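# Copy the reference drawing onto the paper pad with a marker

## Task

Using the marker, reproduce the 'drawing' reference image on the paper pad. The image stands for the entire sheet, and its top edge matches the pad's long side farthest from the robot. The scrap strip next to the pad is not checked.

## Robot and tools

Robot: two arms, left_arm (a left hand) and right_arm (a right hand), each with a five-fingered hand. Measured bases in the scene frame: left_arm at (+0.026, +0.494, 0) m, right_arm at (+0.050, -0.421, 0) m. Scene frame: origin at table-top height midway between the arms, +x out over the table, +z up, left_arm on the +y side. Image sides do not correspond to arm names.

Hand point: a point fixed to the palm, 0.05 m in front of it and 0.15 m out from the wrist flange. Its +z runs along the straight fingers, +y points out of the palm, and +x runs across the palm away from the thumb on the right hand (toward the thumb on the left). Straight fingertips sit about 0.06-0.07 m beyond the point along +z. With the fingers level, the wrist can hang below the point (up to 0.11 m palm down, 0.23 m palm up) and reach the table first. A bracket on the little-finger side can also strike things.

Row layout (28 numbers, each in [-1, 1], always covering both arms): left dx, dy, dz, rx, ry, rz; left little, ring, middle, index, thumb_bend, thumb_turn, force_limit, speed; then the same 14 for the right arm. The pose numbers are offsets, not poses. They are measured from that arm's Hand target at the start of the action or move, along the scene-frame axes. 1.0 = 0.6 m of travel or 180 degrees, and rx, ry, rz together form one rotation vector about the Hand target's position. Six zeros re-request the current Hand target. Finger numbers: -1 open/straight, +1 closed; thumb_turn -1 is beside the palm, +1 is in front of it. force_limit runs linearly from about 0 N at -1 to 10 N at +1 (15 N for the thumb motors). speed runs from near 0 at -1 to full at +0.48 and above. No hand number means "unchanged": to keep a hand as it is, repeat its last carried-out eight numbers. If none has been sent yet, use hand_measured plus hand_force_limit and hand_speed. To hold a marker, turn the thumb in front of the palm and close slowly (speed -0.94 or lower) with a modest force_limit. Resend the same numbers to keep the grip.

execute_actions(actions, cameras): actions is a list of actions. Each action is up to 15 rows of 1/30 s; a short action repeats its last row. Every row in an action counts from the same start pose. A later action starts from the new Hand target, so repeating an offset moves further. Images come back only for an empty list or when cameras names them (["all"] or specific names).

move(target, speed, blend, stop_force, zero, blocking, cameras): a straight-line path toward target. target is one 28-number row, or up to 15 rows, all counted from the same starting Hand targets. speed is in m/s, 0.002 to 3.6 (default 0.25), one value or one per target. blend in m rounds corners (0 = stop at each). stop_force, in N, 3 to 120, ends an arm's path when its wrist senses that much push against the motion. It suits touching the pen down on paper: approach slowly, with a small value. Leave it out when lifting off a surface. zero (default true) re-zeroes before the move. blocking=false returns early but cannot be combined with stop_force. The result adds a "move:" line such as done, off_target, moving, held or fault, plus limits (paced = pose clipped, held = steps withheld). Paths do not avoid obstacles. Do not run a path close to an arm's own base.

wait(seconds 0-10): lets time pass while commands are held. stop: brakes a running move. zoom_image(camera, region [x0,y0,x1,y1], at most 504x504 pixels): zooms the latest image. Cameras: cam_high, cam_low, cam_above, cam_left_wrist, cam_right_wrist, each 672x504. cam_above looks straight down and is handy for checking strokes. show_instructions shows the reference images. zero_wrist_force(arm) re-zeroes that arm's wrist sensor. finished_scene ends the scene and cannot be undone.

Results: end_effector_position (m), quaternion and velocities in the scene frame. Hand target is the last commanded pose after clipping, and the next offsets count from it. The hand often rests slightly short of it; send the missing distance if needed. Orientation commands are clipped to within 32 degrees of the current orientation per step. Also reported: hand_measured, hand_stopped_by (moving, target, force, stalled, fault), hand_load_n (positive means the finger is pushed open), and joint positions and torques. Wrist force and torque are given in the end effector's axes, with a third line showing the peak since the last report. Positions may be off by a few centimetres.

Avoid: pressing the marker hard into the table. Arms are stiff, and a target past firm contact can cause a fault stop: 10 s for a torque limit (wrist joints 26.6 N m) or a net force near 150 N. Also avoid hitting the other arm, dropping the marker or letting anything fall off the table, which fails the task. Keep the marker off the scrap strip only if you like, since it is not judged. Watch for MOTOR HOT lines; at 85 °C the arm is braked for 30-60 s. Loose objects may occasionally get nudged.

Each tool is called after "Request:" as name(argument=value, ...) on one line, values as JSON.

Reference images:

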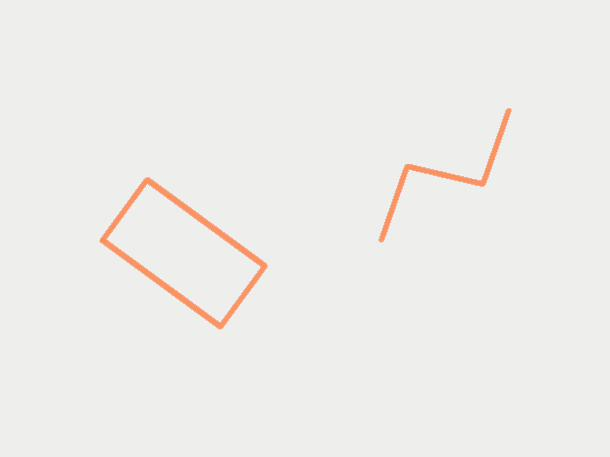

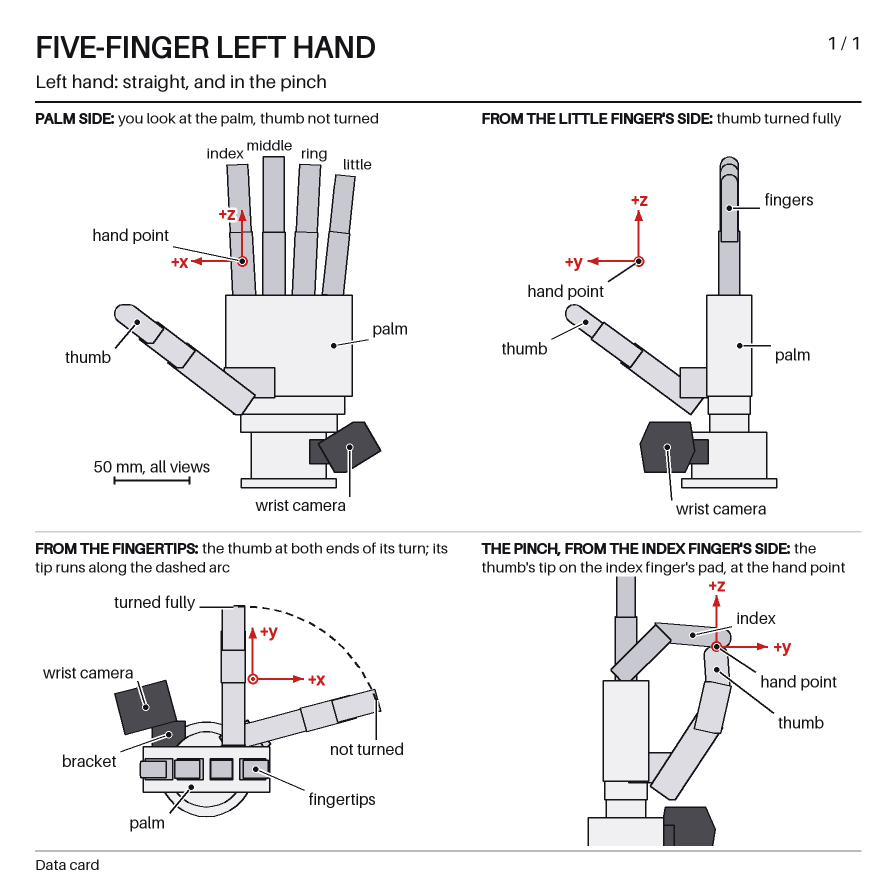

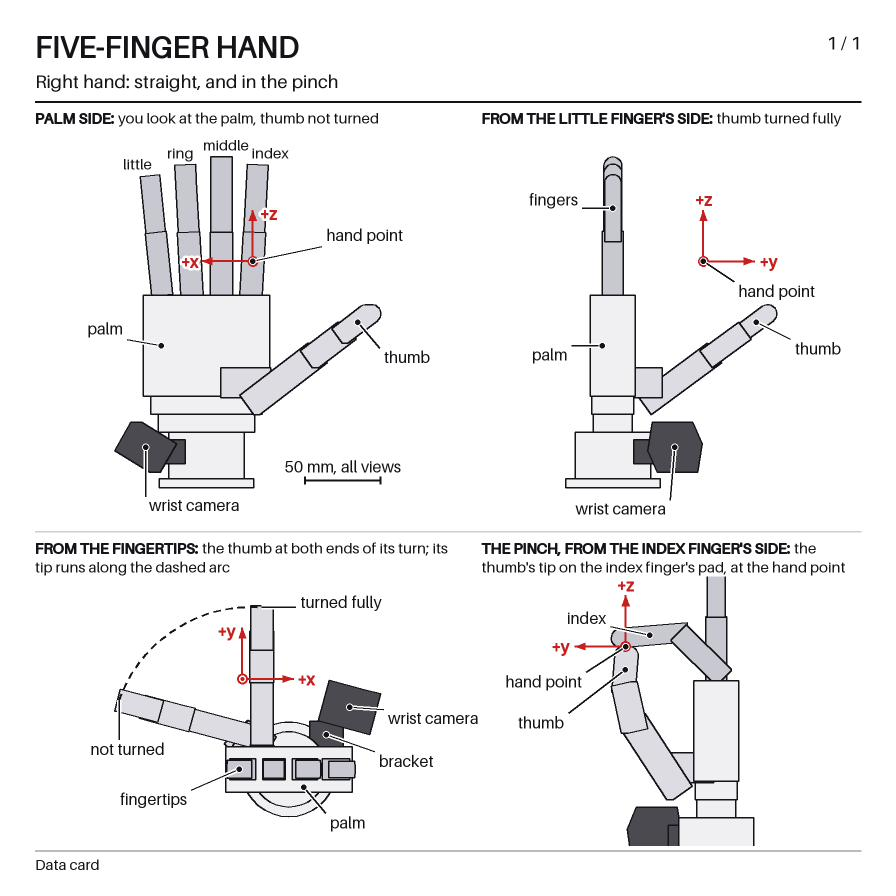

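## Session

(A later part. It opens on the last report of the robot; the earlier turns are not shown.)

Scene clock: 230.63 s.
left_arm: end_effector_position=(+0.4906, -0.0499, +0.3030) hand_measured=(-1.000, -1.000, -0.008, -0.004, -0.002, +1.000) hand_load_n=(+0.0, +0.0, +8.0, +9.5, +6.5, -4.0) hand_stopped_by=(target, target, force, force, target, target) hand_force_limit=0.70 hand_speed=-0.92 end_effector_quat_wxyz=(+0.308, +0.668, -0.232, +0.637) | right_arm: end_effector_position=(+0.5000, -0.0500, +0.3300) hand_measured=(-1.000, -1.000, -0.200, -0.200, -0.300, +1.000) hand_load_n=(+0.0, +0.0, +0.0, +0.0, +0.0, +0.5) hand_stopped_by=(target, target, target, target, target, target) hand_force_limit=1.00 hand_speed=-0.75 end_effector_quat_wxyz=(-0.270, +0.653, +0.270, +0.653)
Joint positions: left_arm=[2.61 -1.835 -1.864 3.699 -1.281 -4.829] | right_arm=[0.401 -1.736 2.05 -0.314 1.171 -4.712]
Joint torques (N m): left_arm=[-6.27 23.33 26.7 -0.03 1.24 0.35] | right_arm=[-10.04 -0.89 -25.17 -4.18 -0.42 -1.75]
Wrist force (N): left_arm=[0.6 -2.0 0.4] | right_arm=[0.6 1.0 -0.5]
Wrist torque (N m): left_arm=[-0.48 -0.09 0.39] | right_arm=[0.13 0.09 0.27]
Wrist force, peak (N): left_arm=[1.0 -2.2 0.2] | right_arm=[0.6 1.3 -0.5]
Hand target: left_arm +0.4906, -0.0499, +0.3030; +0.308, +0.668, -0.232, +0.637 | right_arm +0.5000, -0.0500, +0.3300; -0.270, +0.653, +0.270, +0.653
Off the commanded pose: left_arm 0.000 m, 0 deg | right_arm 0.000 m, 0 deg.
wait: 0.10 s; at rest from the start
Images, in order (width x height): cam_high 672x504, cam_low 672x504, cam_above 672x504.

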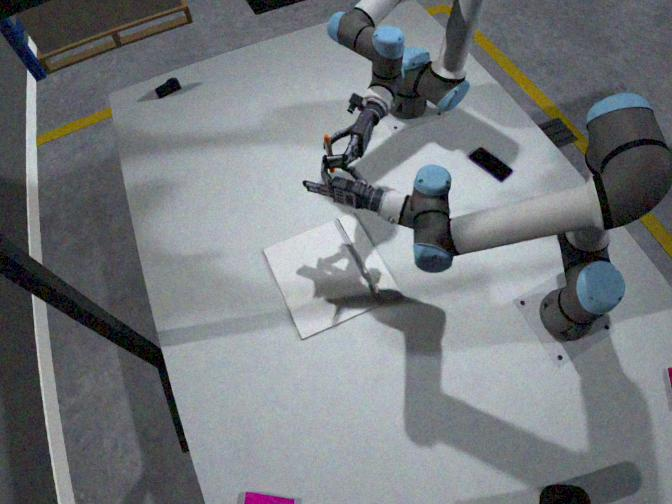

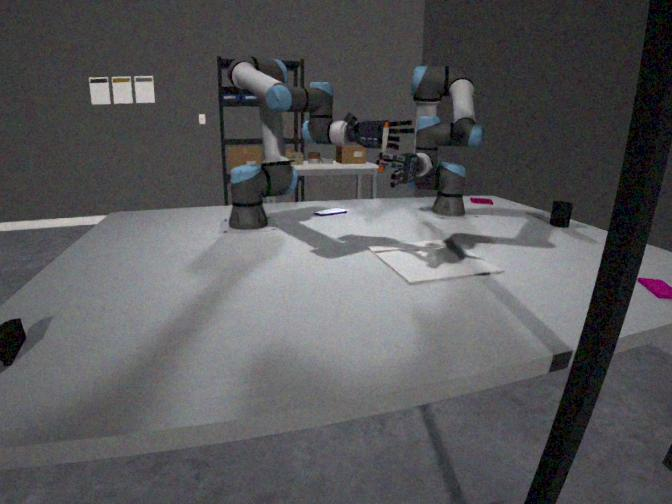

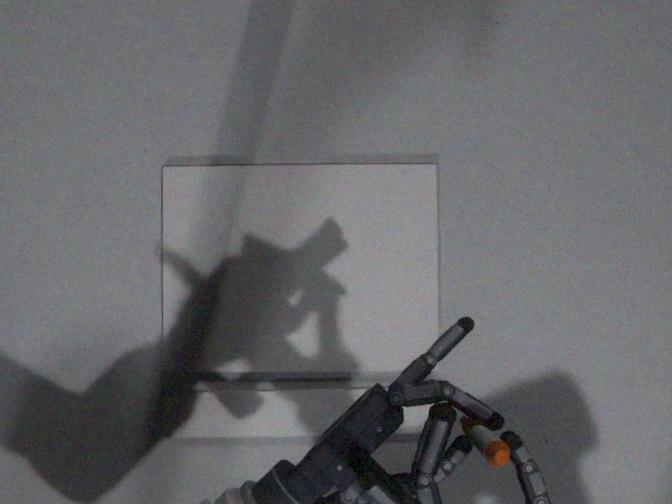

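Request:
move(target=[0,0,0,0,0,0,-1,-1,0.5,0.55,0,1,0.7,-0.92,0,0,0.03,0,0,0,-1,-1,-0.2,-0.2,-0.3,1,1,-0.75], speed=0.05)

Request:
move(target=[0,0,0,0,0,0,-1,-1,0.5,0.55,0,1,0.7,-0.92,0,0,0,0,0,0,-1,-1,-1,-1,-0.3,1,1,0], speed=0.05)

Request:
move(target=[0,0,0,0,0,0,-1,-1,0.5,0.55,0,1,0.7,-0.92,-0.0141,-0.0141,0,-0.0204,0.0338,0,-1,-1,-1,-1,-0.3,1,1,0], speed=0.05)

Request:
move(target=[[0,0,0,0,0,0,-1,-1,0.5,0.55,0,1,0.7,-0.92,0,0,0,0,0,0,-1,-1,-1,-1,0,1,1,0],[0,0,0,0,0,0,-1,-1,0.5,0.55,0,1,0.7,-0.92,0.0107,-0.01,0,0,0,0,-1,-1,-1,-1,0,1,1,0]], speed=0.05, cameras=["cam_right_wrist","cam_left_wrist"])

Request:
zoom_image(camera="cam_right_wrist", region=[260, 60, 480, 280])

Scene clock: 233.73 s.
left_arm: end_effector_position=(+0.4906, -0.0499, +0.3030) hand_measured=(-1.000, -1.000, -0.008, -0.004, -0.002, +1.000) hand_load_n=(+0.0, +0.0, +8.0, +9.5, +6.5, -4.0) hand_stopped_by=(target, target, force, force, target, target) hand_force_limit=0.70 hand_speed=-0.92 end_effector_quat_wxyz=(+0.308, +0.668, -0.232, +0.637) | right_arm: end_effector_position=(+0.5000, -0.0500, +0.3479) hand_measured=(-1.000, -1.000, -0.200, -0.200, -0.300, +1.000) hand_load_n=(+0.0, +0.0, +0.0, +0.0, +0.0, +0.0) hand_stopped_by=(target, target, target, target, target, target) hand_force_limit=1.00 hand_speed=-0.75 end_effector_quat_wxyz=(-0.270, +0.653, +0.270, +0.653)
Joint positions: left_arm=[2.61 -1.835 -1.864 3.699 -1.281 -4.829] | right_arm=[0.401 -1.75 2.013 -0.264 1.171 -4.712]
Joint torques (N m): left_arm=[-4.25 27.03 19.96 0.08 1.21 0.5] | right_arm=[-8.12 -23.06 -29.77 1.36 -0.56 -0.84]
Wrist force (N): left_arm=[0.9 -2.3 0.2] | right_arm=[0.5 0.9 -0.4]
Wrist torque (N m): left_arm=[-0.51 -0.12 0.41] | right_arm=[0.10 0.11 0.26]
Wrist force, peak (N): left_arm=[1.0 -2.2 0.3] | right_arm=[0.8 1.2 -0.6]
Hand target: left_arm +0.4906, -0.0499, +0.3030; +0.308, +0.668, -0.232, +0.637 | right_arm +0.5000, -0.0500, +0.3480; -0.270, +0.653, +0.270, +0.653
Off the commanded pose: left_arm 0.000 m, 0 deg | right_arm 0.000 m, 0 deg.
move: done

Scene clock: 234.33 s.
left_arm: end_effector_position=(+0.4906, -0.0499, +0.3030) hand_measured=(-1.000, -1.000, -0.008, -0.004, -0.002, +1.000) hand_load_n=(+0.0, +0.0, +8.0, +9.5, +6.5, -4.0) hand_stopped_by=(target, target, force, force, target, target) hand_force_limit=0.70 hand_speed=-0.92 end_effector_quat_wxyz=(+0.308, +0.668, -0.232, +0.637) | right_arm: end_effector_position=(+0.5000, -0.0500, +0.3480) hand_measured=(-1.000, -1.000, -1.000, -1.000, -0.300, +1.000) hand_load_n=(+0.0, +0.0, +0.0, +0.0, +0.0, +0.5) hand_stopped_by=(target, target, target, target, target, target) hand_force_limit=1.00 hand_speed=0.00 end_effector_quat_wxyz=(-0.270, +0.653, +0.270, +0.653)
Joint positions: left_arm=[2.61 -1.835 -1.864 3.699 -1.281 -4.829] | right_arm=[0.401 -1.75 2.013 -0.263 1.171 -4.712]
Joint torques (N m): left_arm=[-4.8 27.41 18.34 0.23 1.16 0.55] | right_arm=[-7.17 -24.17 -28.94 1.4 -0.52 -2.35]
Wrist force (N): left_arm=[0.9 -2.2 0.4] | right_arm=[0.4 1.1 -0.6]
Wrist torque (N m): left_arm=[-0.52 -0.12 0.42] | right_arm=[0.15 0.13 0.25]
Wrist force, peak (N): left_arm=[0.9 -2.3 0.3] | right_arm=[1.0 0.9 -0.6]
Hand target: left_arm +0.4906, -0.0499, +0.3030; +0.308, +0.668, -0.232, +0.637 | right_arm +0.5000, -0.0500, +0.3480; -0.270, +0.653, +0.270, +0.653
Off the commanded pose: left_arm 0.000 m, 0 deg | right_arm 0.000 m, 0 deg.
move: done

Scene clock: 236.13 s.
left_arm: end_effector_position=(+0.4906, -0.0499, +0.3030) hand_measured=(-1.000, -1.000, -0.008, -0.004, -0.002, +1.000) hand_load_n=(+0.0, +0.0, +8.0, +9.0, +6.5, -4.0) hand_stopped_by=(target, target, force, force, target, target) hand_force_limit=0.70 hand_speed=-0.92 end_effector_quat_wxyz=(+0.308, +0.668, -0.232, +0.637) | right_arm: end_effector_position=(+0.4915, -0.0584, +0.3480) hand_measured=(-1.000, -1.000, -1.000, -1.000, -0.300, +1.000) hand_load_n=(+0.0, +0.0, +0.0, +0.0, +0.0, +0.5) hand_stopped_by=(target, target, target, target, target, target) hand_force_limit=1.00 hand_speed=0.00 end_effector_quat_wxyz=(-0.263, +0.695, +0.276, +0.609)
Joint positions: left_arm=[2.61 -1.835 -1.864 3.699 -1.281 -4.829] | right_arm=[0.389 -1.752 1.935 -0.051 1.16 -4.735]
Joint torques (N m): left_arm=[-4.12 29.8 14 0.12 1.23 0.45] | right_arm=[-10.39 -0.59 -30.28 1.91 -1.52 -2.28]
Wrist force (N): left_arm=[1.0 -2.1 0.1] | right_arm=[0.8 1.0 -0.4]
Wrist torque (N m): left_arm=[-0.48 -0.14 0.41] | right_arm=[0.13 0.05 0.28]
Wrist force, peak (N): left_arm=[0.9 -2.3 0.3] | right_arm=[0.5 1.4 -0.4]
Hand target: left_arm +0.4906, -0.0499, +0.3030; +0.308, +0.668, -0.232, +0.637 | right_arm +0.4915, -0.0584, +0.3480; -0.263, +0.696, +0.276, +0.609
Off the commanded pose: left_arm 0.000 m, 0 deg | right_arm 0.000 m, 0 deg.
move: done

Scene clock: 237.50 s.
left_arm: end_effector_position=(+0.4906, -0.0499, +0.3030) hand_measured=(-1.000, -1.000, -0.008, -0.004, -0.002, +1.000) hand_load_n=(+0.0, +0.0, +8.0, +9.5, +6.5, -3.5) hand_stopped_by=(target, target, force, force, target, target) hand_force_limit=0.70 hand_speed=-0.92 end_effector_quat_wxyz=(+0.308, +0.668, -0.232, +0.637) | right_arm: end_effector_position=(+0.4979, -0.0644, +0.3480) hand_measured=(-1.000, -1.000, -1.000, -1.000, +0.000, +1.000) hand_load_n=(+0.0, +0.0, +0.0, +0.0, +0.0, +0.0) hand_stopped_by=(target, target, target, target, target, target) hand_force_limit=1.00 hand_speed=0.00 end_effector_quat_wxyz=(-0.263, +0.696, +0.276, +0.609) end_effector_velocity=(+0.001, -0.002, +0.000) end_effector_angular_velocity=(+0.000, +0.000, -0.001)
Joint positions: left_arm=[2.61 -1.835 -1.864 3.699 -1.281 -4.829] | right_arm=[0.363 -1.751 1.934 -0.05 1.134 -4.739]
Joint velocities: left_arm=[within noise] | right_arm=[-0.006 0 0 0 -0.004 -0.001]
Joint torques (N m): left_arm=[-3.67 30.64 10.91 0.09 1.18 0.42] | right_arm=[-9.92 -0.5 -28.86 1.69 -1.75 -2.28]
Wrist force (N): left_arm=[1.0 -2.1 0.4] | right_arm=[0.6 1.0 -0.3]
Wrist torque (N m): left_arm=[-0.50 -0.12 0.41] | right_arm=[0.13 0.08 0.27]
Wrist force, peak (N): left_arm=[1.0 -2.2 0.4] | right_arm=[0.9 1.1 -0.6]
Hand target: left_arm +0.4906, -0.0499, +0.3030; +0.308, +0.668, -0.232, +0.637 | right_arm +0.4979, -0.0644, +0.3480; -0.263, +0.696, +0.276, +0.609
Off the commanded pose: left_arm 0.000 m, 0 deg | right_arm 0.000 m, 0 deg.
move: done
camera_calibration:
cam_left_wrist: T_world_to_cam=[[0.711757, 0.678591, 0.181427, -0.364906], [-0.457954, 0.252445, 0.852379, -0.0143326], [0.532616, -0.689772, 0.490443, -0.331195], [0, 0, 0, 1]] pos_world=[0.429561, 0.0227913, 0.240853]
cam_right_wrist: T_world_to_cam=[[0.688169, -0.669896, 0.278679, -0.484811], [-0.280725, -0.600016, -0.749116, 0.361954], [0.669042, 0.437286, -0.600969, 0.0214306], [0, 0, 0, 1]] pos_world=[0.420904, -0.116966, 0.419131]
Images, in order (width x height): cam_left_wrist 672x504, cam_right_wrist 672x504.

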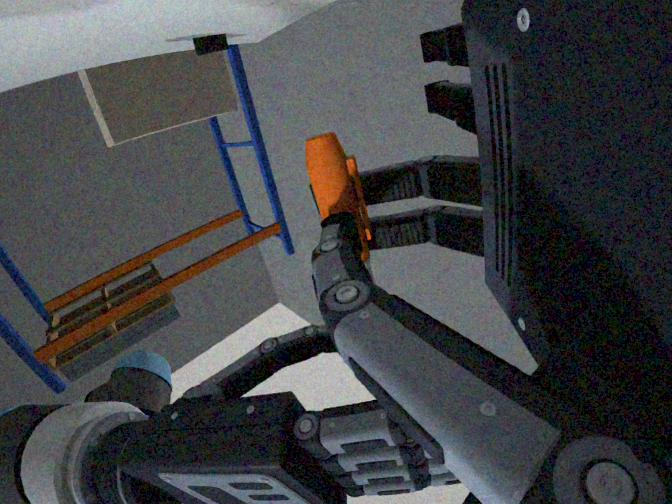

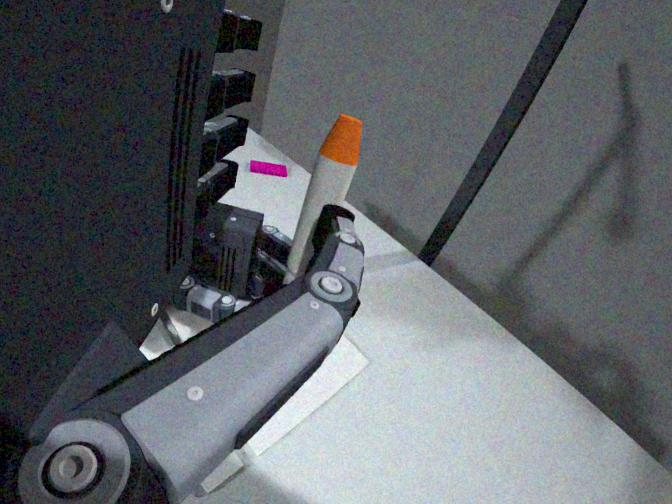

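Scaled by 2.291 from the camera's 672x504 image, which has a finer 960x720 frame.

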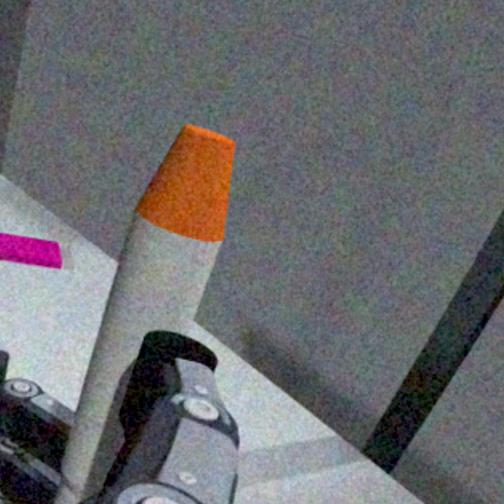

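Request:
move(target=[0,0,0,0,0,0,-1,-1,0.5,0.55,0,1,0.7,-0.92,0.021,0.021,-0.0036,0,0,0,-1,-1,-1,-1,0,1,1,0], speed=0.01, stop_force=3, cameras=["cam_right_wrist"])

Request:
zoom_image(camera="cam_right_wrist", region=[260, 60, 480, 280])

Scene clock: 240.87 s.
left_arm: end_effector_position=(+0.4906, -0.0499, +0.3030) hand_measured=(-1.000, -1.000, -0.008, -0.004, -0.002, +1.000) hand_load_n=(+0.0, +0.0, +8.0, +7.5, +6.0, -1.0) hand_stopped_by=(target, target, force, force, target, target) hand_force_limit=0.70 hand_speed=-0.92 end_effector_quat_wxyz=(+0.308, +0.668, -0.232, +0.637) | right_arm: end_effector_position=(+0.5105, -0.0518, +0.3459) hand_measured=(-1.000, -1.000, -1.000, -1.000, +0.000, +1.000) hand_load_n=(+0.0, +0.0, -0.5, +0.0, +1.0, +0.0) hand_stopped_by=(target, target, target, target, target, target) hand_force_limit=1.00 hand_speed=0.00 end_effector_quat_wxyz=(-0.263, +0.696, +0.276, +0.609)
Joint positions: left_arm=[2.61 -1.835 -1.864 3.699 -1.281 -4.829] | right_arm=[0.386 -1.702 1.899 -0.065 1.158 -4.736]
Joint torques (N m): left_arm=[-2.04 34.81 6.45 0.23 1.1 0.54] | right_arm=[9.8 -1.7 -30.31 -4.34 0.93 2.08]
Wrist force (N): left_arm=[0.5 -3.4 -0.3] | right_arm=[0.4 1.8 -1.8]
Wrist torque (N m): left_arm=[-0.44 -0.10 0.32] | right_arm=[0.17 0.12 0.07]
Wrist force, peak (N): left_arm=[1.5 -3.7 -0.4] | right_arm=[0.1 1.9 -2.1]
Hand target: left_arm +0.4906, -0.0499, +0.3030; +0.308, +0.668, -0.232, +0.637 | right_arm +0.5105, -0.0518, +0.3459; -0.263, +0.696, +0.276, +0.609
Off the commanded pose: left_arm 0.000 m, 0 deg | right_arm 0.000 m, 0 deg.
move: done
camera_calibration:
cam_right_wrist: T_world_to_cam=[[0.688169, -0.669896, 0.278679, -0.484592], [-0.280725, -0.600016, -0.749116, 0.371446], [0.669042, 0.437286, -0.600969, 0.00620564], [0, 0, 0, 1]] pos_world=[0.433604, -0.104466, 0.417031]
Images, in order (width x height): cam_right_wrist 672x504.

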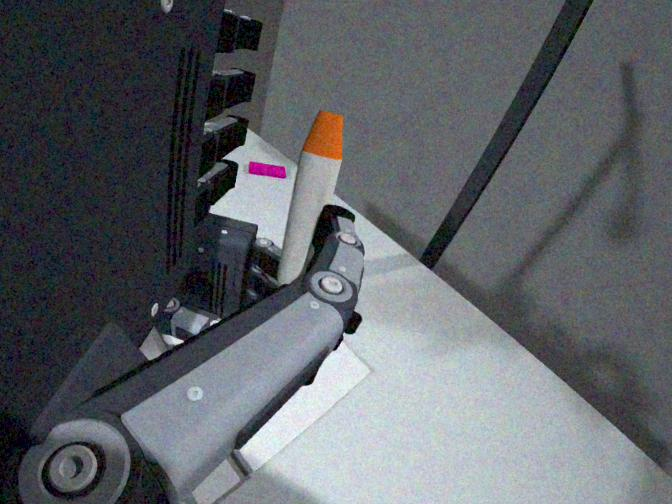

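Scaled by 2.291 from the camera's 672x504 image, which has a finer 960x720 frame.

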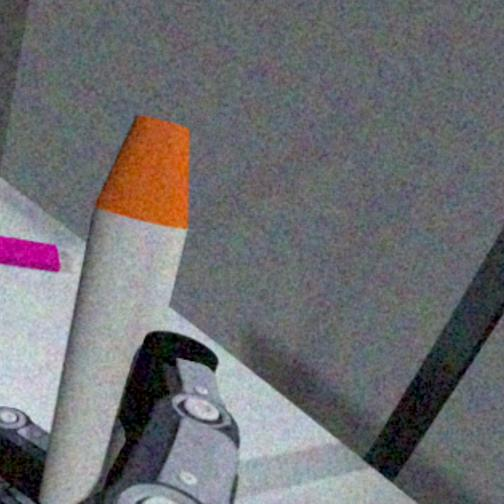

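Request:
move(target=[0,0,0,0,0,0,-1,-1,0.5,0.55,0,1,0.7,-0.92,-0.00833,0.00833,0,0,0,0,-1,-1,-1,-1,0,1,1,0], speed=0.03, cameras=["all"])

Scene clock: 243.73 s.
left_arm: end_effector_position=(+0.4906, -0.0499, +0.3030) hand_measured=(-1.000, -1.000, -0.008, -0.004, -0.002, +1.000) hand_load_n=(+0.0, +0.0, +9.0, +6.5, +5.5, -1.0) hand_stopped_by=(target, target, force, force, target, target) hand_force_limit=0.70 hand_speed=-0.92 end_effector_quat_wxyz=(+0.308, +0.668, -0.232, +0.637) | right_arm: end_effector_position=(+0.5057, -0.0469, +0.3459) hand_measured=(-1.000, -1.000, -1.000, -1.000, +0.000, +1.000) hand_load_n=(+0.0, +0.0, +0.0, +0.0, +2.0, +0.0) hand_stopped_by=(target, target, target, target, target, target) hand_force_limit=1.00 hand_speed=0.00 end_effector_quat_wxyz=(-0.263, +0.696, +0.276, +0.609)
Joint positions: left_arm=[2.61 -1.835 -1.864 3.699 -1.281 -4.829] | right_arm=[0.406 -1.703 1.899 -0.066 1.177 -4.733]
Joint torques (N m): left_arm=[-0.62 36.39 7.12 0.6 0.97 0.48] | right_arm=[9.72 -23.56 -14.45 -4.03 0.76 2.22]
Wrist force (N): left_arm=[0.3 -3.2 -0.8] | right_arm=[0.4 2.6 -1.8]
Wrist torque (N m): left_arm=[-0.46 -0.08 0.35] | right_arm=[0.20 0.13 0.08]
Wrist force, peak (N): left_arm=[1.1 -3.9 -0.5] | right_arm=[1.2 3.3 -1.3]
Hand target: left_arm +0.4906, -0.0499, +0.3030; +0.308, +0.668, -0.232, +0.637 | right_arm +0.5055, -0.0468, +0.3459; -0.263, +0.696, +0.276, +0.609
Off the commanded pose: left_arm 0.000 m, 0 deg | right_arm 0.000 m, 0 deg.
move: done
camera_calibration:
cam_left_wrist: T_world_to_cam=[[0.711757, 0.678591, 0.181427, -0.364835], [-0.457954, 0.252445, 0.852379, -0.0143784], [0.532616, -0.689772, 0.490443, -0.331142], [0, 0, 0, 1]] pos_world=[0.429461, 0.0227913, 0.240853]
cam_right_wrist: T_world_to_cam=[[0.688169, -0.669896, 0.278679, -0.477938], [-0.280725, -0.600016, -0.749116, 0.373011], [0.669042, 0.437286, -0.600969, 0.00734125], [0, 0, 0, 1]] pos_world=[0.428704, -0.0995665, 0.417031]

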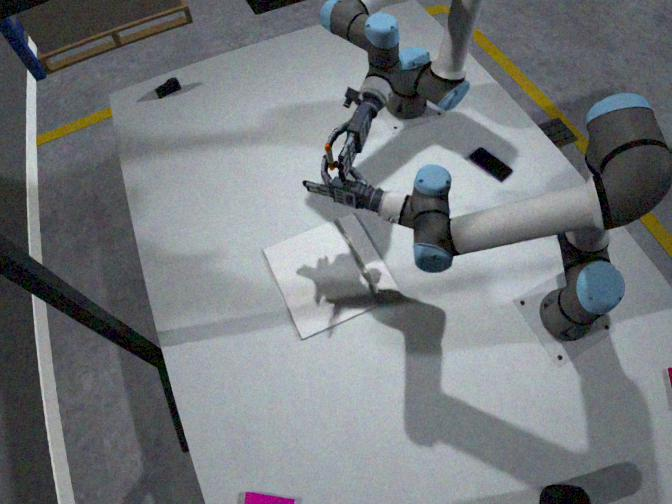

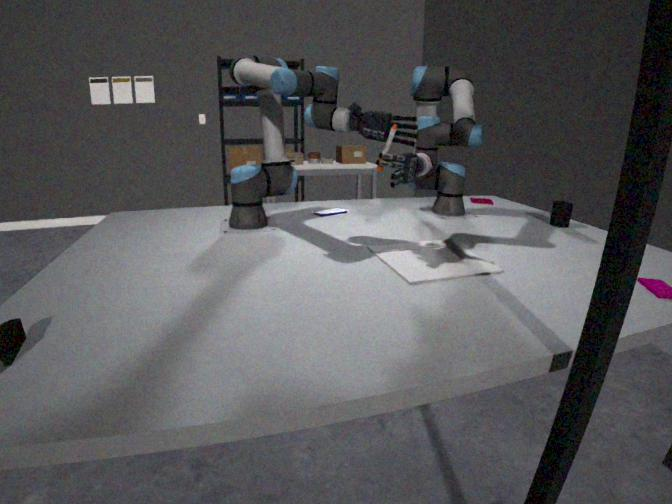

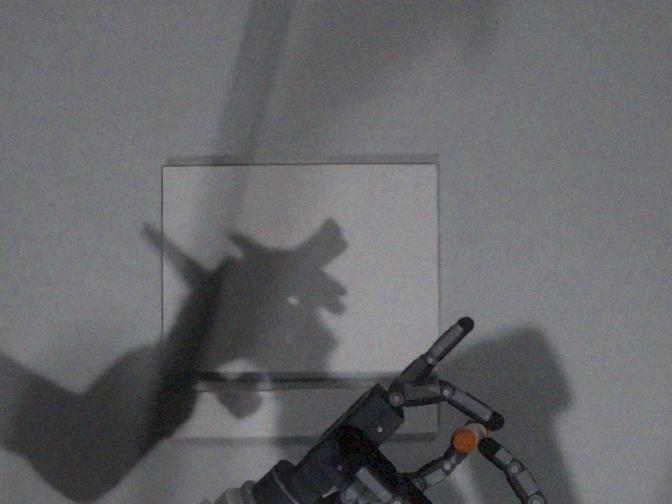

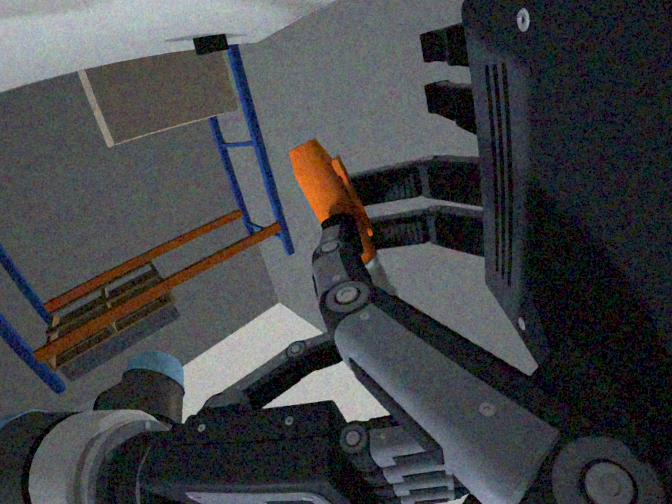

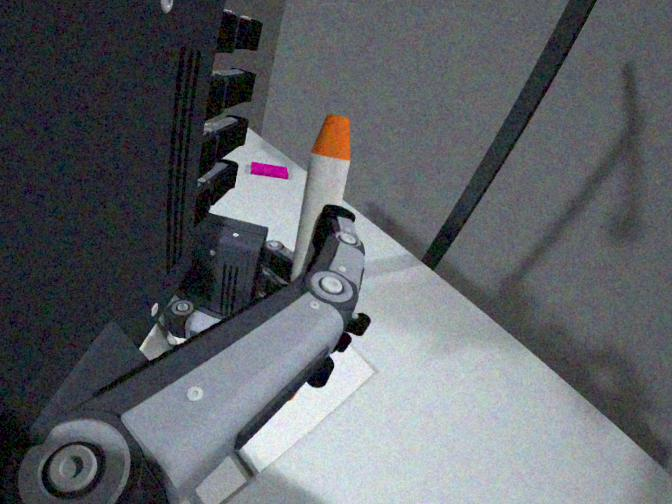

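Request:
move(target=[[0,0,0,0,0,0,-1,-1,0.5,0.55,0,1,0.7,-0.92,0,0,0,0,0,0,-1,-1,-0.3,-0.3,0,1,0.2,0],[0,0,0,0,0,0,-1,-1,0.5,0.55,0,1,0.7,-0.92,0,0,0,0,0,0,-1,-1,0.3,0.3,0,1,0.2,-0.9]], speed=0.03, cameras=["cam_left_wrist","cam_right_wrist"])

Scene clock: 245.80 s.
left_arm: end_effector_position=(+0.4906, -0.0499, +0.3030) hand_measured=(-1.000, -1.000, -0.008, -0.004, -0.002, +1.000) hand_load_n=(-0.5, +0.0, +8.5, +7.0, +5.5, -0.5) hand_stopped_by=(target, target, force, force, target, target) hand_force_limit=0.70 hand_speed=-0.92 end_effector_quat_wxyz=(+0.308, +0.668, -0.232, +0.637) | right_arm: end_effector_position=(+0.5055, -0.0468, +0.3459) hand_measured=(-1.000, -1.000, -0.078, +0.006, -0.002, +1.000) hand_load_n=(+0.0, +0.0, +4.0, +8.0, +6.0, -0.5) hand_stopped_by=(target, target, force, force, target, target) hand_force_limit=0.20 hand_speed=-0.90 end_effector_quat_wxyz=(-0.263, +0.696, +0.276, +0.609)
Joint positions: left_arm=[2.61 -1.835 -1.864 3.699 -1.281 -4.829] | right_arm=[0.407 -1.703 1.899 -0.066 1.178 -4.733]
Joint torques (N m): left_arm=[0.6 35.84 6.39 0.42 1.16 0.4] | right_arm=[9.65 -23.39 -14.5 -3.62 0.65 2.15]
Wrist force (N): left_arm=[-1.2 -2.4 0.0] | right_arm=[1.8 1.5 -0.9]
Wrist torque (N m): left_arm=[-0.44 -0.13 0.41] | right_arm=[0.15 0.06 0.08]
Wrist force, peak (N): left_arm=[-0.5 -3.9 -0.6] | right_arm=[1.8 2.0 -2.3]
Hand target: left_arm +0.4906, -0.0499, +0.3030; +0.308, +0.668, -0.232, +0.637 | right_arm +0.5055, -0.0468, +0.3459; -0.263, +0.696, +0.276, +0.609
Off the commanded pose: left_arm 0.000 m, 0 deg | right_arm 0.000 m, 0 deg.
move: done
camera_calibration:
cam_left_wrist: T_world_to_cam=[[0.711757, 0.678591, 0.181427, -0.364835], [-0.457954, 0.252445, 0.852379, -0.0143784], [0.532616, -0.689772, 0.490443, -0.331142], [0, 0, 0, 1]] pos_world=[0.429461, 0.0227913, 0.240853]
cam_right_wrist: T_world_to_cam=[[0.688169, -0.669896, 0.278679, -0.477802], [-0.280725, -0.600016, -0.749116, 0.373043], [0.669042, 0.437286, -0.600969, 0.00736442], [0, 0, 0, 1]] pos_world=[0.428604, -0.0994665, 0.417031]
Images, in order (width x height): cam_left_wrist 672x504, cam_right_wrist 672x504.

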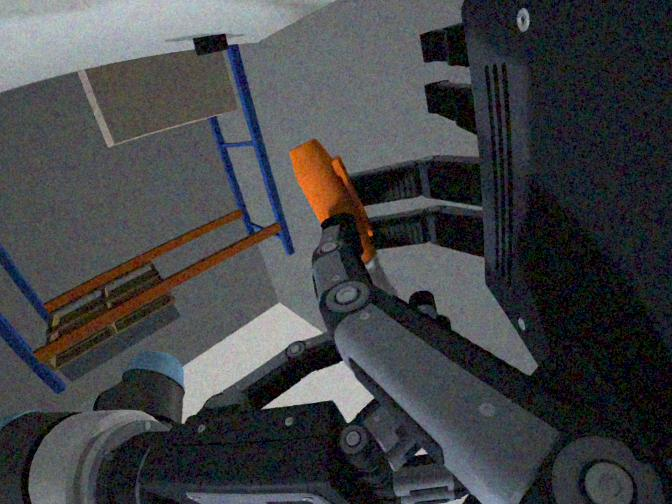

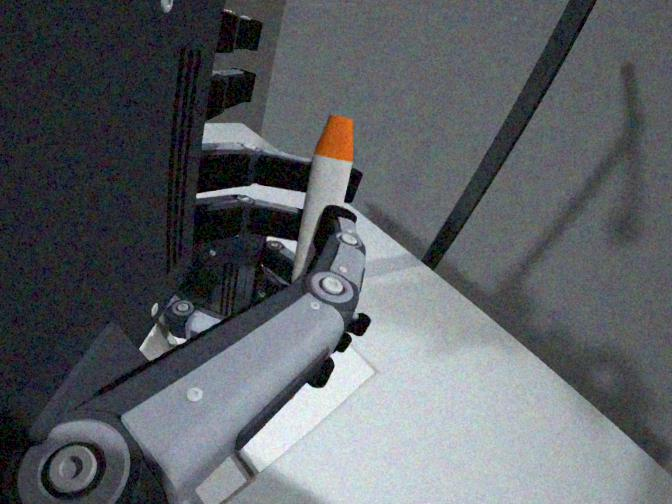

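Request:
move(target=[0,0,0,0,0,0,-1,-1,0.5,0.55,0,1,0.7,-0.92,0,0,0,0,0,0,-1,-1,0.5,0.5,0,1,1,-0.7], speed=0.03, cameras=["cam_right_wrist"])

Scene clock: 246.47 s.
left_arm: end_effector_position=(+0.4906, -0.0499, +0.3030) hand_measured=(-1.000, -1.000, -0.008, -0.004, -0.002, +1.000) hand_load_n=(-0.5, +0.0, +8.0, +8.0, +6.0, -0.5) hand_stopped_by=(target, target, force, force, target, target) hand_force_limit=0.70 hand_speed=-0.92 end_effector_quat_wxyz=(+0.308, +0.668, -0.232, +0.637) | right_arm: end_effector_position=(+0.5055, -0.0468, +0.3459) hand_measured=(-1.000, -1.000, -0.030, +0.028, -0.004, +1.000) hand_load_n=(+0.0, +0.0, +17.0, +11.5, +14.5, +1.5) hand_stopped_by=(target, target, force, force, target, target) hand_force_limit=1.00 hand_speed=-0.70 end_effector_quat_wxyz=(-0.263, +0.696, +0.276, +0.609)
Joint positions: left_arm=[2.61 -1.835 -1.864 3.699 -1.281 -4.829] | right_arm=[0.407 -1.703 1.899 -0.066 1.178 -4.733]
Joint torques (N m): left_arm=[0.85 36 8.85 0.52 1.15 0.45] | right_arm=[8.26 -22.35 -15.38 -3.02 0.54 1.94]
Wrist force (N): left_arm=[-2.3 -5.8 -0.1] | right_arm=[2.8 1.6 -3.8]
Wrist torque (N m): left_arm=[-0.47 -0.12 0.38] | right_arm=[0.11 -0.05 0.03]
Wrist force, peak (N): left_arm=[-2.6 -5.8 -0.1] | right_arm=[3.9 1.2 -3.7]
Hand target: left_arm +0.4906, -0.0499, +0.3030; +0.308, +0.668, -0.232, +0.637 | right_arm +0.5055, -0.0468, +0.3459; -0.263, +0.696, +0.276, +0.609
Off the commanded pose: left_arm 0.000 m, 0 deg | right_arm 0.000 m, 0 deg.
move: done
camera_calibration:
cam_right_wrist: T_world_to_cam=[[0.688169, -0.669896, 0.278679, -0.477802], [-0.280725, -0.600016, -0.749116, 0.373043], [0.669042, 0.437286, -0.600969, 0.00736442], [0, 0, 0, 1]] pos_world=[0.428604, -0.0994665, 0.417031]
Images, in order (width x height): cam_right_wrist 672x504.

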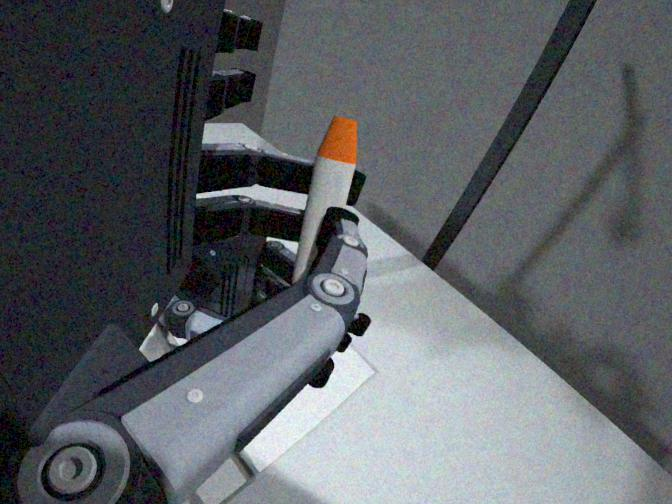

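Request:
move(target=[0,0,0,0,0,0,-1,-1,-0.4,-0.4,0,1,0.7,0,0,0,0,0,0,0,-1,-1,0.5,0.5,0,1,1,-0.7], speed=0.03, cameras=["cam_left_wrist","cam_right_wrist","cam_above"])

Request:
zoom_image(camera="cam_left_wrist", region=[240, 100, 480, 280])

Scene clock: 248.40 s.
left_arm: end_effector_position=(+0.4906, -0.0499, +0.3030) hand_measured=(-1.000, -1.000, -0.400, -0.400, +0.000, +1.000) hand_load_n=(+0.0, +0.0, +0.0, +0.0, +0.0, +0.0) hand_stopped_by=(target, target, target, target, target, target) hand_force_limit=0.70 hand_speed=0.00 end_effector_quat_wxyz=(+0.308, +0.668, -0.232, +0.637) | right_arm: end_effector_position=(+0.5055, -0.0468, +0.3459) hand_measured=(-1.000, -1.000, -0.030, +0.028, -0.004, +1.000) hand_load_n=(+0.0, +0.0, +6.5, +20.0, +12.0, +2.5) hand_stopped_by=(target, target, force, force, target, target) hand_force_limit=1.00 hand_speed=-0.70 end_effector_quat_wxyz=(-0.263, +0.696, +0.276, +0.609)
Joint positions: left_arm=[2.61 -1.835 -1.864 3.699 -1.281 -4.829] | right_arm=[0.407 -1.703 1.899 -0.066 1.178 -4.733]
Joint torques (N m): left_arm=[2.37 36.14 18.01 0.8 1.18 0.45] | right_arm=[5.65 -20.19 -17.56 -1.94 0.46 1.87]
Wrist force (N): left_arm=[1.1 -2.1 0.1] | right_arm=[0.5 1.1 -0.2]
Wrist torque (N m): left_arm=[-0.49 -0.13 0.41] | right_arm=[0.13 0.10 0.06]
Wrist force, peak (N): left_arm=[-2.6 -5.9 -0.3] | right_arm=[3.9 1.1 -4.0]
Hand target: left_arm +0.4906, -0.0499, +0.3030; +0.308, +0.668, -0.232, +0.637 | right_arm +0.5055, -0.0468, +0.3459; -0.263, +0.696, +0.276, +0.609
Off the commanded pose: left_arm 0.000 m, 0 deg | right_arm 0.000 m, 0 deg.
move: done
camera_calibration:
cam_left_wrist: T_world_to_cam=[[0.711767, 0.678579, 0.181436, -0.364841], [-0.457909, 0.252387, 0.85242, -0.0144064], [0.532642, -0.689805, 0.490368, -0.331134], [0, 0, 0, 1]] pos_world=[0.42946, 0.0227914, 0.240853]
cam_right_wrist: T_world_to_cam=[[0.688169, -0.669896, 0.278679, -0.477802], [-0.280725, -0.600016, -0.749116, 0.373043], [0.669042, 0.437286, -0.600969, 0.00736442], [0, 0, 0, 1]] pos_world=[0.428604, -0.0994665, 0.417031]
Images, in order (width x height): cam_above 672x504, cam_left_wrist 672x504, cam_right_wrist 672x504.

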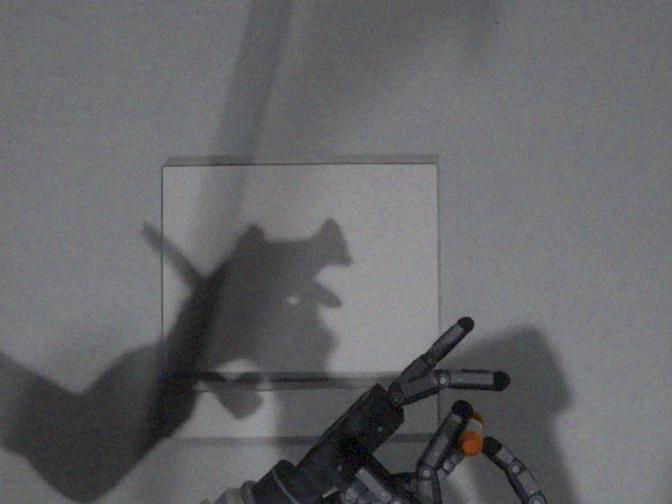

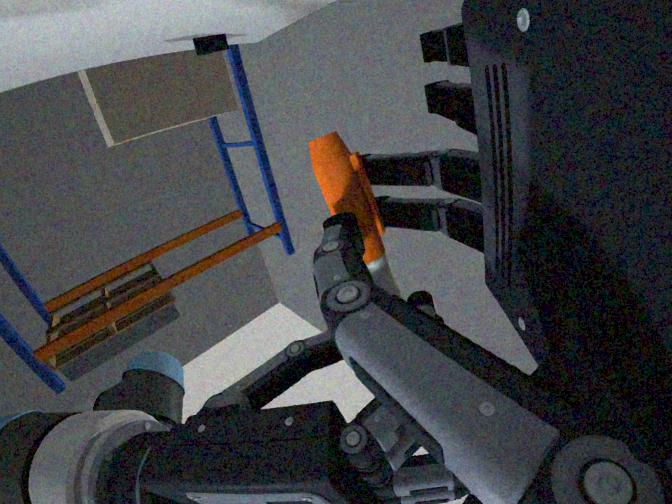

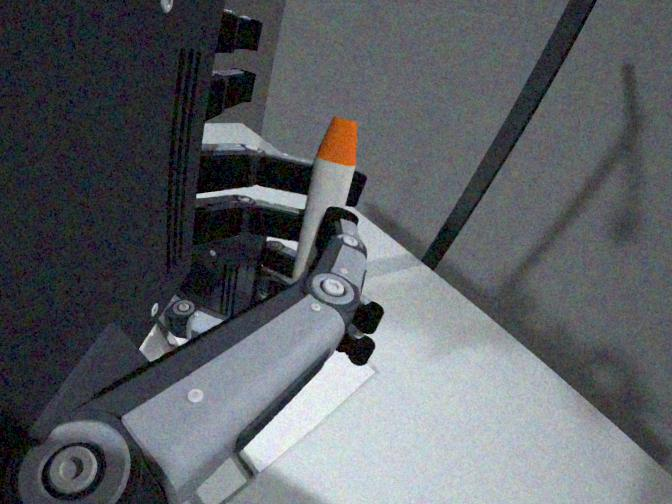

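Scaled by 2.100 from the camera's 672x504 image, which has a finer 960x720 frame.

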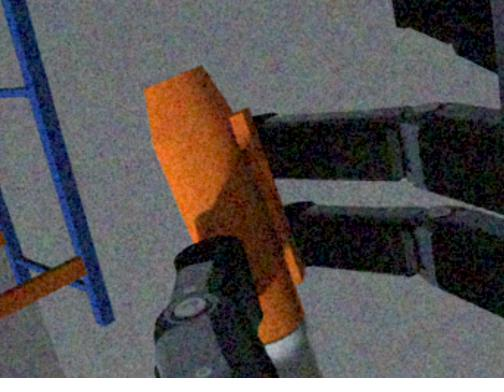

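Request:
move(target=[[0,0,0.0175,0,0,0,-1,-1,-0.4,-0.4,0,1,0.7,0,0,0,0,0,0,0,-1,-1,0.5,0.5,0,1,1,-0.7],[0,0,0.0175,0,0,0,-1,-1,-0.4,0.3,0,1,-0.3,-0.9,0,0,0,0,0,0,-1,-1,0.5,0.5,0,1,1,-0.7]], speed=0.03, cameras=["cam_left_wrist"])

Request:
zoom_image(camera="cam_left_wrist", region=[260, 130, 480, 300])

Scene clock: 252.57 s.
left_arm: end_effector_position=(+0.4906, -0.0499, +0.3135) hand_measured=(-1.000, -1.000, -0.400, -0.002, +0.000, +1.000) hand_load_n=(+0.0, +0.0, +0.0, +5.0, +2.0, +0.0) hand_stopped_by=(target, target, target, force, target, target) hand_force_limit=-0.30 hand_speed=-0.90 end_effector_quat_wxyz=(+0.308, +0.668, -0.232, +0.637) | right_arm: end_effector_position=(+0.5055, -0.0468, +0.3459) hand_measured=(-1.000, -1.000, -0.030, +0.028, -0.004, +1.000) hand_load_n=(+0.0, +0.0, +6.5, +20.0, +12.0, +2.5) hand_stopped_by=(target, target, force, force, target, target) hand_force_limit=1.00 hand_speed=-0.70 end_effector_quat_wxyz=(-0.263, +0.696, +0.276, +0.609)
Joint positions: left_arm=[2.61 -1.822 -1.85 3.672 -1.281 -4.829] | right_arm=[0.407 -1.703 1.899 -0.066 1.178 -4.733]
Joint torques (N m): left_arm=[3.1 36.56 34.82 -0.28 -0.45 -1.05] | right_arm=[0.03 -11.21 -19.96 1.05 -0.93 1.08]
Wrist force (N): left_arm=[1.5 -2.5 1.1] | right_arm=[-0.1 -0.2 -0.9]
Wrist torque (N m): left_arm=[-0.46 -0.15 0.40] | right_arm=[0.14 0.11 0.07]
Wrist force, peak (N): left_arm=[1.4 -2.6 1.7] | right_arm=[0.6 1.5 -0.4]
Hand target: left_arm +0.4906, -0.0499, +0.3135; +0.308, +0.668, -0.232, +0.637 | right_arm +0.5055, -0.0468, +0.3459; -0.263, +0.696, +0.276, +0.609
Off the commanded pose: left_arm 0.000 m, 0 deg | right_arm 0.000 m, 0 deg.
move: done
camera_calibration:
cam_left_wrist: T_world_to_cam=[[0.711757, 0.678591, 0.181427, -0.366811], [-0.457954, 0.252445, 0.852379, -0.0232826], [0.532616, -0.689772, 0.490443, -0.336345], [0, 0, 0, 1]] pos_world=[0.429561, 0.0227913, 0.251353]
Images, in order (width x height): cam_left_wrist 672x504.

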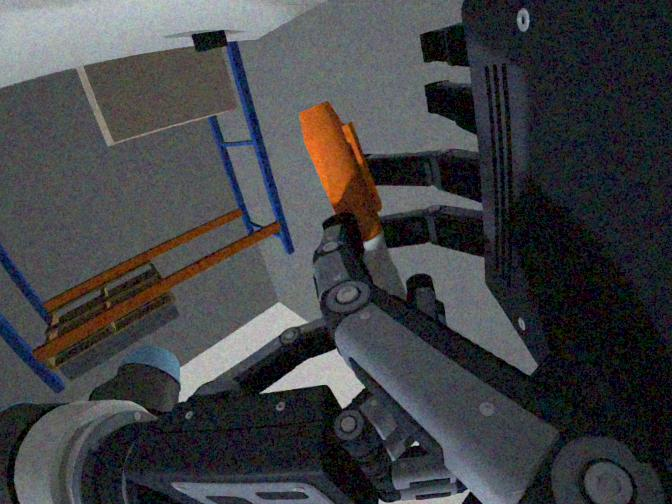

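Scaled by 2.291 from the camera's 672x504 image, which has a finer 960x720 frame.

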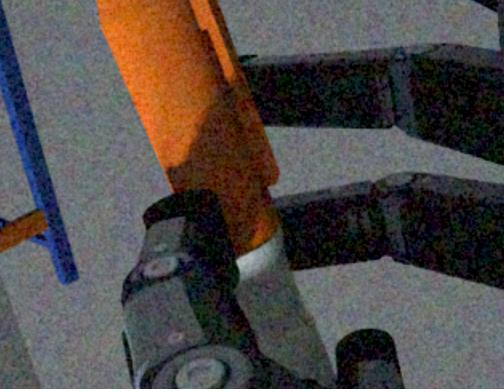

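Request:
move(target=[[0,0,0,0,0,0,-1,-1,-0.4,-0.3,0,1,-0.3,0,0,0,0,0,0,0,-1,-1,0.5,0.5,0,1,1,-0.7],[0,0,0.0083,0,0,0,-1,-1,-0.4,-0.3,0,1,-0.3,0,0,0,0,0,0,0,-1,-1,0.5,0.5,0,1,1,-0.7],[0,0,0.0083,0,0,0,-1,-1,-0.4,0.3,0,1,-0.3,-0.9,0,0,0,0,0,0,-1,-1,0.5,0.5,0,1,1,-0.7]], speed=0.03, cameras=["cam_left_wrist"])

Request:
zoom_image(camera="cam_left_wrist", region=[260, 130, 480, 300])

Scene clock: 255.77 s.
left_arm: end_effector_position=(+0.4906, -0.0499, +0.3185) hand_measured=(-1.000, -1.000, -0.400, +0.014, +0.000, +1.000) hand_load_n=(+0.0, +0.0, +0.0, +6.0, +1.5, +0.0) hand_stopped_by=(target, target, target, force, target, target) hand_force_limit=-0.30 hand_speed=-0.90 end_effector_quat_wxyz=(+0.308, +0.668, -0.232, +0.637) | right_arm: end_effector_position=(+0.5055, -0.0468, +0.3459) hand_measured=(-1.000, -1.000, -0.030, +0.028, -0.004, +1.000) hand_load_n=(+0.0, +0.0, +7.0, +20.5, +11.0, +2.5) hand_stopped_by=(target, target, force, force, target, target) hand_force_limit=1.00 hand_speed=-0.70 end_effector_quat_wxyz=(-0.263, +0.696, +0.276, +0.609)
Joint positions: left_arm=[2.61 -1.816 -1.844 3.659 -1.281 -4.829] | right_arm=[0.407 -1.703 1.899 -0.066 1.178 -4.733]
Joint torques (N m): left_arm=[3.91 36.57 34.01 -0.3 -0.95 -0.19] | right_arm=[-5.51 -5.92 -22.76 0.93 -0.3 0.34]
Wrist force (N): left_arm=[0.6 -3.0 3.0] | right_arm=[-0.4 -2.1 -1.6]
Wrist torque (N m): left_arm=[-0.49 -0.16 0.37] | right_arm=[0.07 0.11 0.04]
Wrist force, peak (N): left_arm=[0.7 -3.3 3.3] | right_arm=[0.6 -2.4 -1.6]
Hand target: left_arm +0.4906, -0.0499, +0.3185; +0.308, +0.668, -0.232, +0.637 | right_arm +0.5055, -0.0468, +0.3459; -0.263, +0.696, +0.276, +0.609
Off the commanded pose: left_arm 0.000 m, 0 deg | right_arm 0.000 m, 0 deg.
move: done
camera_calibration:
cam_left_wrist: T_world_to_cam=[[0.711757, 0.678591, 0.181427, -0.367718], [-0.457954, 0.252445, 0.852379, -0.0275445], [0.532616, -0.689772, 0.490443, -0.338797], [0, 0, 0, 1]] pos_world=[0.429561, 0.0227913, 0.256353]
Images, in order (width x height): cam_left_wrist 672x504.

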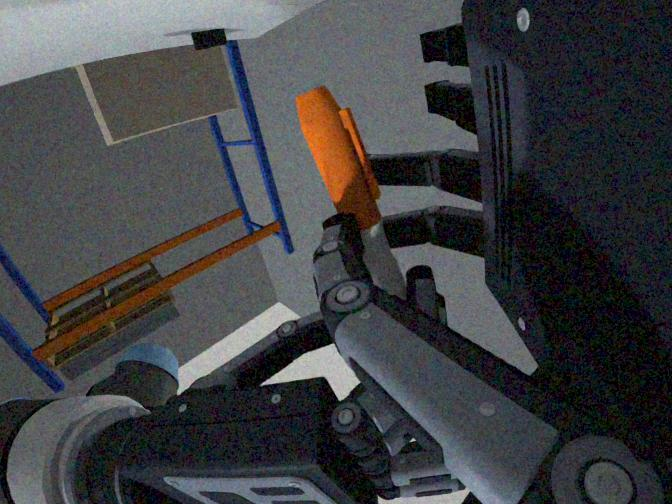

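Scaled by 2.291 from the camera's 672x504 image, which has a finer 960x720 frame.

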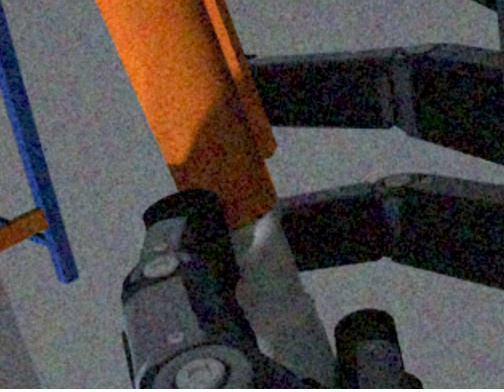

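Request:
move(target=[[0,0,0,0,0,0,-1,-1,-0.4,-0.3,0,1,-0.3,0,0,0,0,0,0,0,-1,-1,0.5,0.5,0,1,1,-0.7],[-0.0025,0.0025,-0.0042,0,0,0,-1,-1,-0.4,-0.3,0,0.64,-0.3,0,0,0,0,0,0,0,-1,-1,0.5,0.5,0,1,1,-0.7]], speed=0.03, cameras=["cam_left_wrist"])

Request:
zoom_image(camera="cam_left_wrist", region=[260, 130, 480, 300])

Scene clock: 258.47 s.
left_arm: end_effector_position=(+0.4891, -0.0484, +0.3160) hand_measured=(-1.000, -1.000, -0.400, -0.300, +0.000, +0.640) hand_load_n=(+0.0, +0.0, +0.0, +0.0, +0.0, +0.0) hand_stopped_by=(target, target, target, target, target, target) hand_force_limit=-0.30 hand_speed=0.00 end_effector_quat_wxyz=(+0.308, +0.668, -0.232, +0.637) | right_arm: end_effector_position=(+0.5055, -0.0468, +0.3458) hand_measured=(-1.000, -1.000, -0.030, +0.028, -0.004, +1.000) hand_load_n=(+0.0, +0.0, +6.5, +20.5, +12.0, +2.5) hand_stopped_by=(target, target, force, force, target, target) hand_force_limit=1.00 hand_speed=-0.70 end_effector_quat_wxyz=(-0.263, +0.696, +0.276, +0.609)
Joint positions: left_arm=[2.611 -1.814 -1.853 3.667 -1.279 -4.829] | right_arm=[0.407 -1.703 1.899 -0.066 1.178 -4.733]
Joint torques (N m): left_arm=[11.31 35.64 6.22 3.32 1.16 0.23] | right_arm=[-8.9 -5.12 -23.95 -1.73 -1.24 -0.23]
Wrist force (N): left_arm=[1.2 -2.1 0.2] | right_arm=[0.3 1.0 -0.3]
Wrist torque (N m): left_arm=[-0.47 -0.16 0.42] | right_arm=[0.14 0.10 0.08]
Wrist force, peak (N): left_arm=[1.7 -3.3 3.0] | right_arm=[0.6 -2.5 -1.5]
Hand target: left_arm +0.4891, -0.0484, +0.3160; +0.308, +0.668, -0.232, +0.637 | right_arm +0.5055, -0.0468, +0.3459; -0.263, +0.696, +0.276, +0.609
Off the commanded pose: left_arm 0.000 m, 0 deg | right_arm 0.000 m, 0 deg.
move: done
camera_calibration:
cam_left_wrist: T_world_to_cam=[[0.711757, 0.678591, 0.181427, -0.367215], [-0.457954, 0.252445, 0.852379, -0.0264791], [0.532616, -0.689772, 0.490443, -0.335737], [0, 0, 0, 1]] pos_world=[0.428061, 0.0242913, 0.253853]
Images, in order (width x height): cam_left_wrist 672x504.

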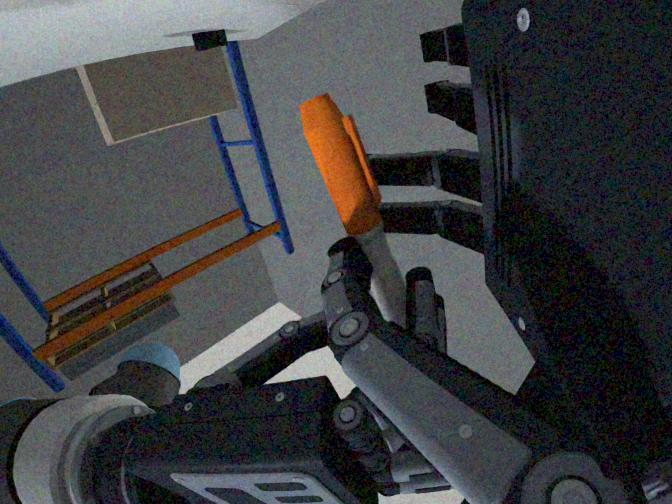

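Scaled by 2.291 from the camera's 672x504 image, which has a finer 960x720 frame.

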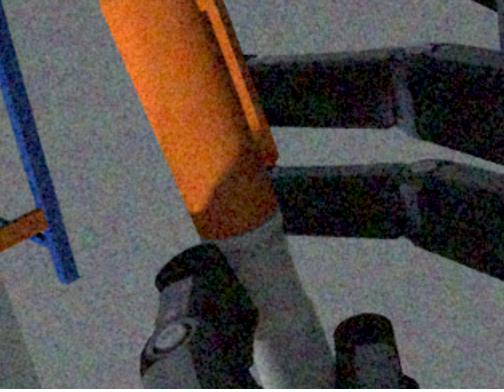

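Request:
zoom_image(camera="cam_left_wrist", region=[320, 190, 440, 310])

Scaled by 4.200 from the camera's 672x504 image, which has a finer 960x720 frame.

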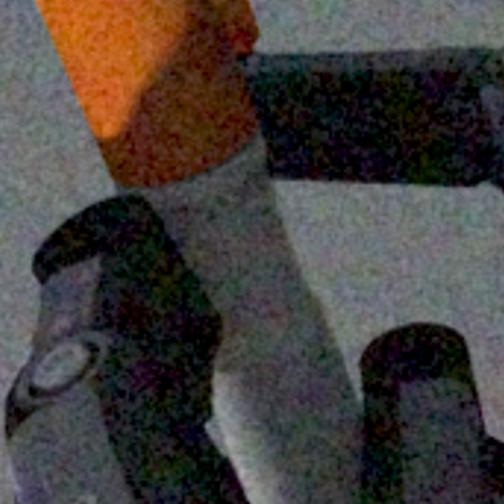

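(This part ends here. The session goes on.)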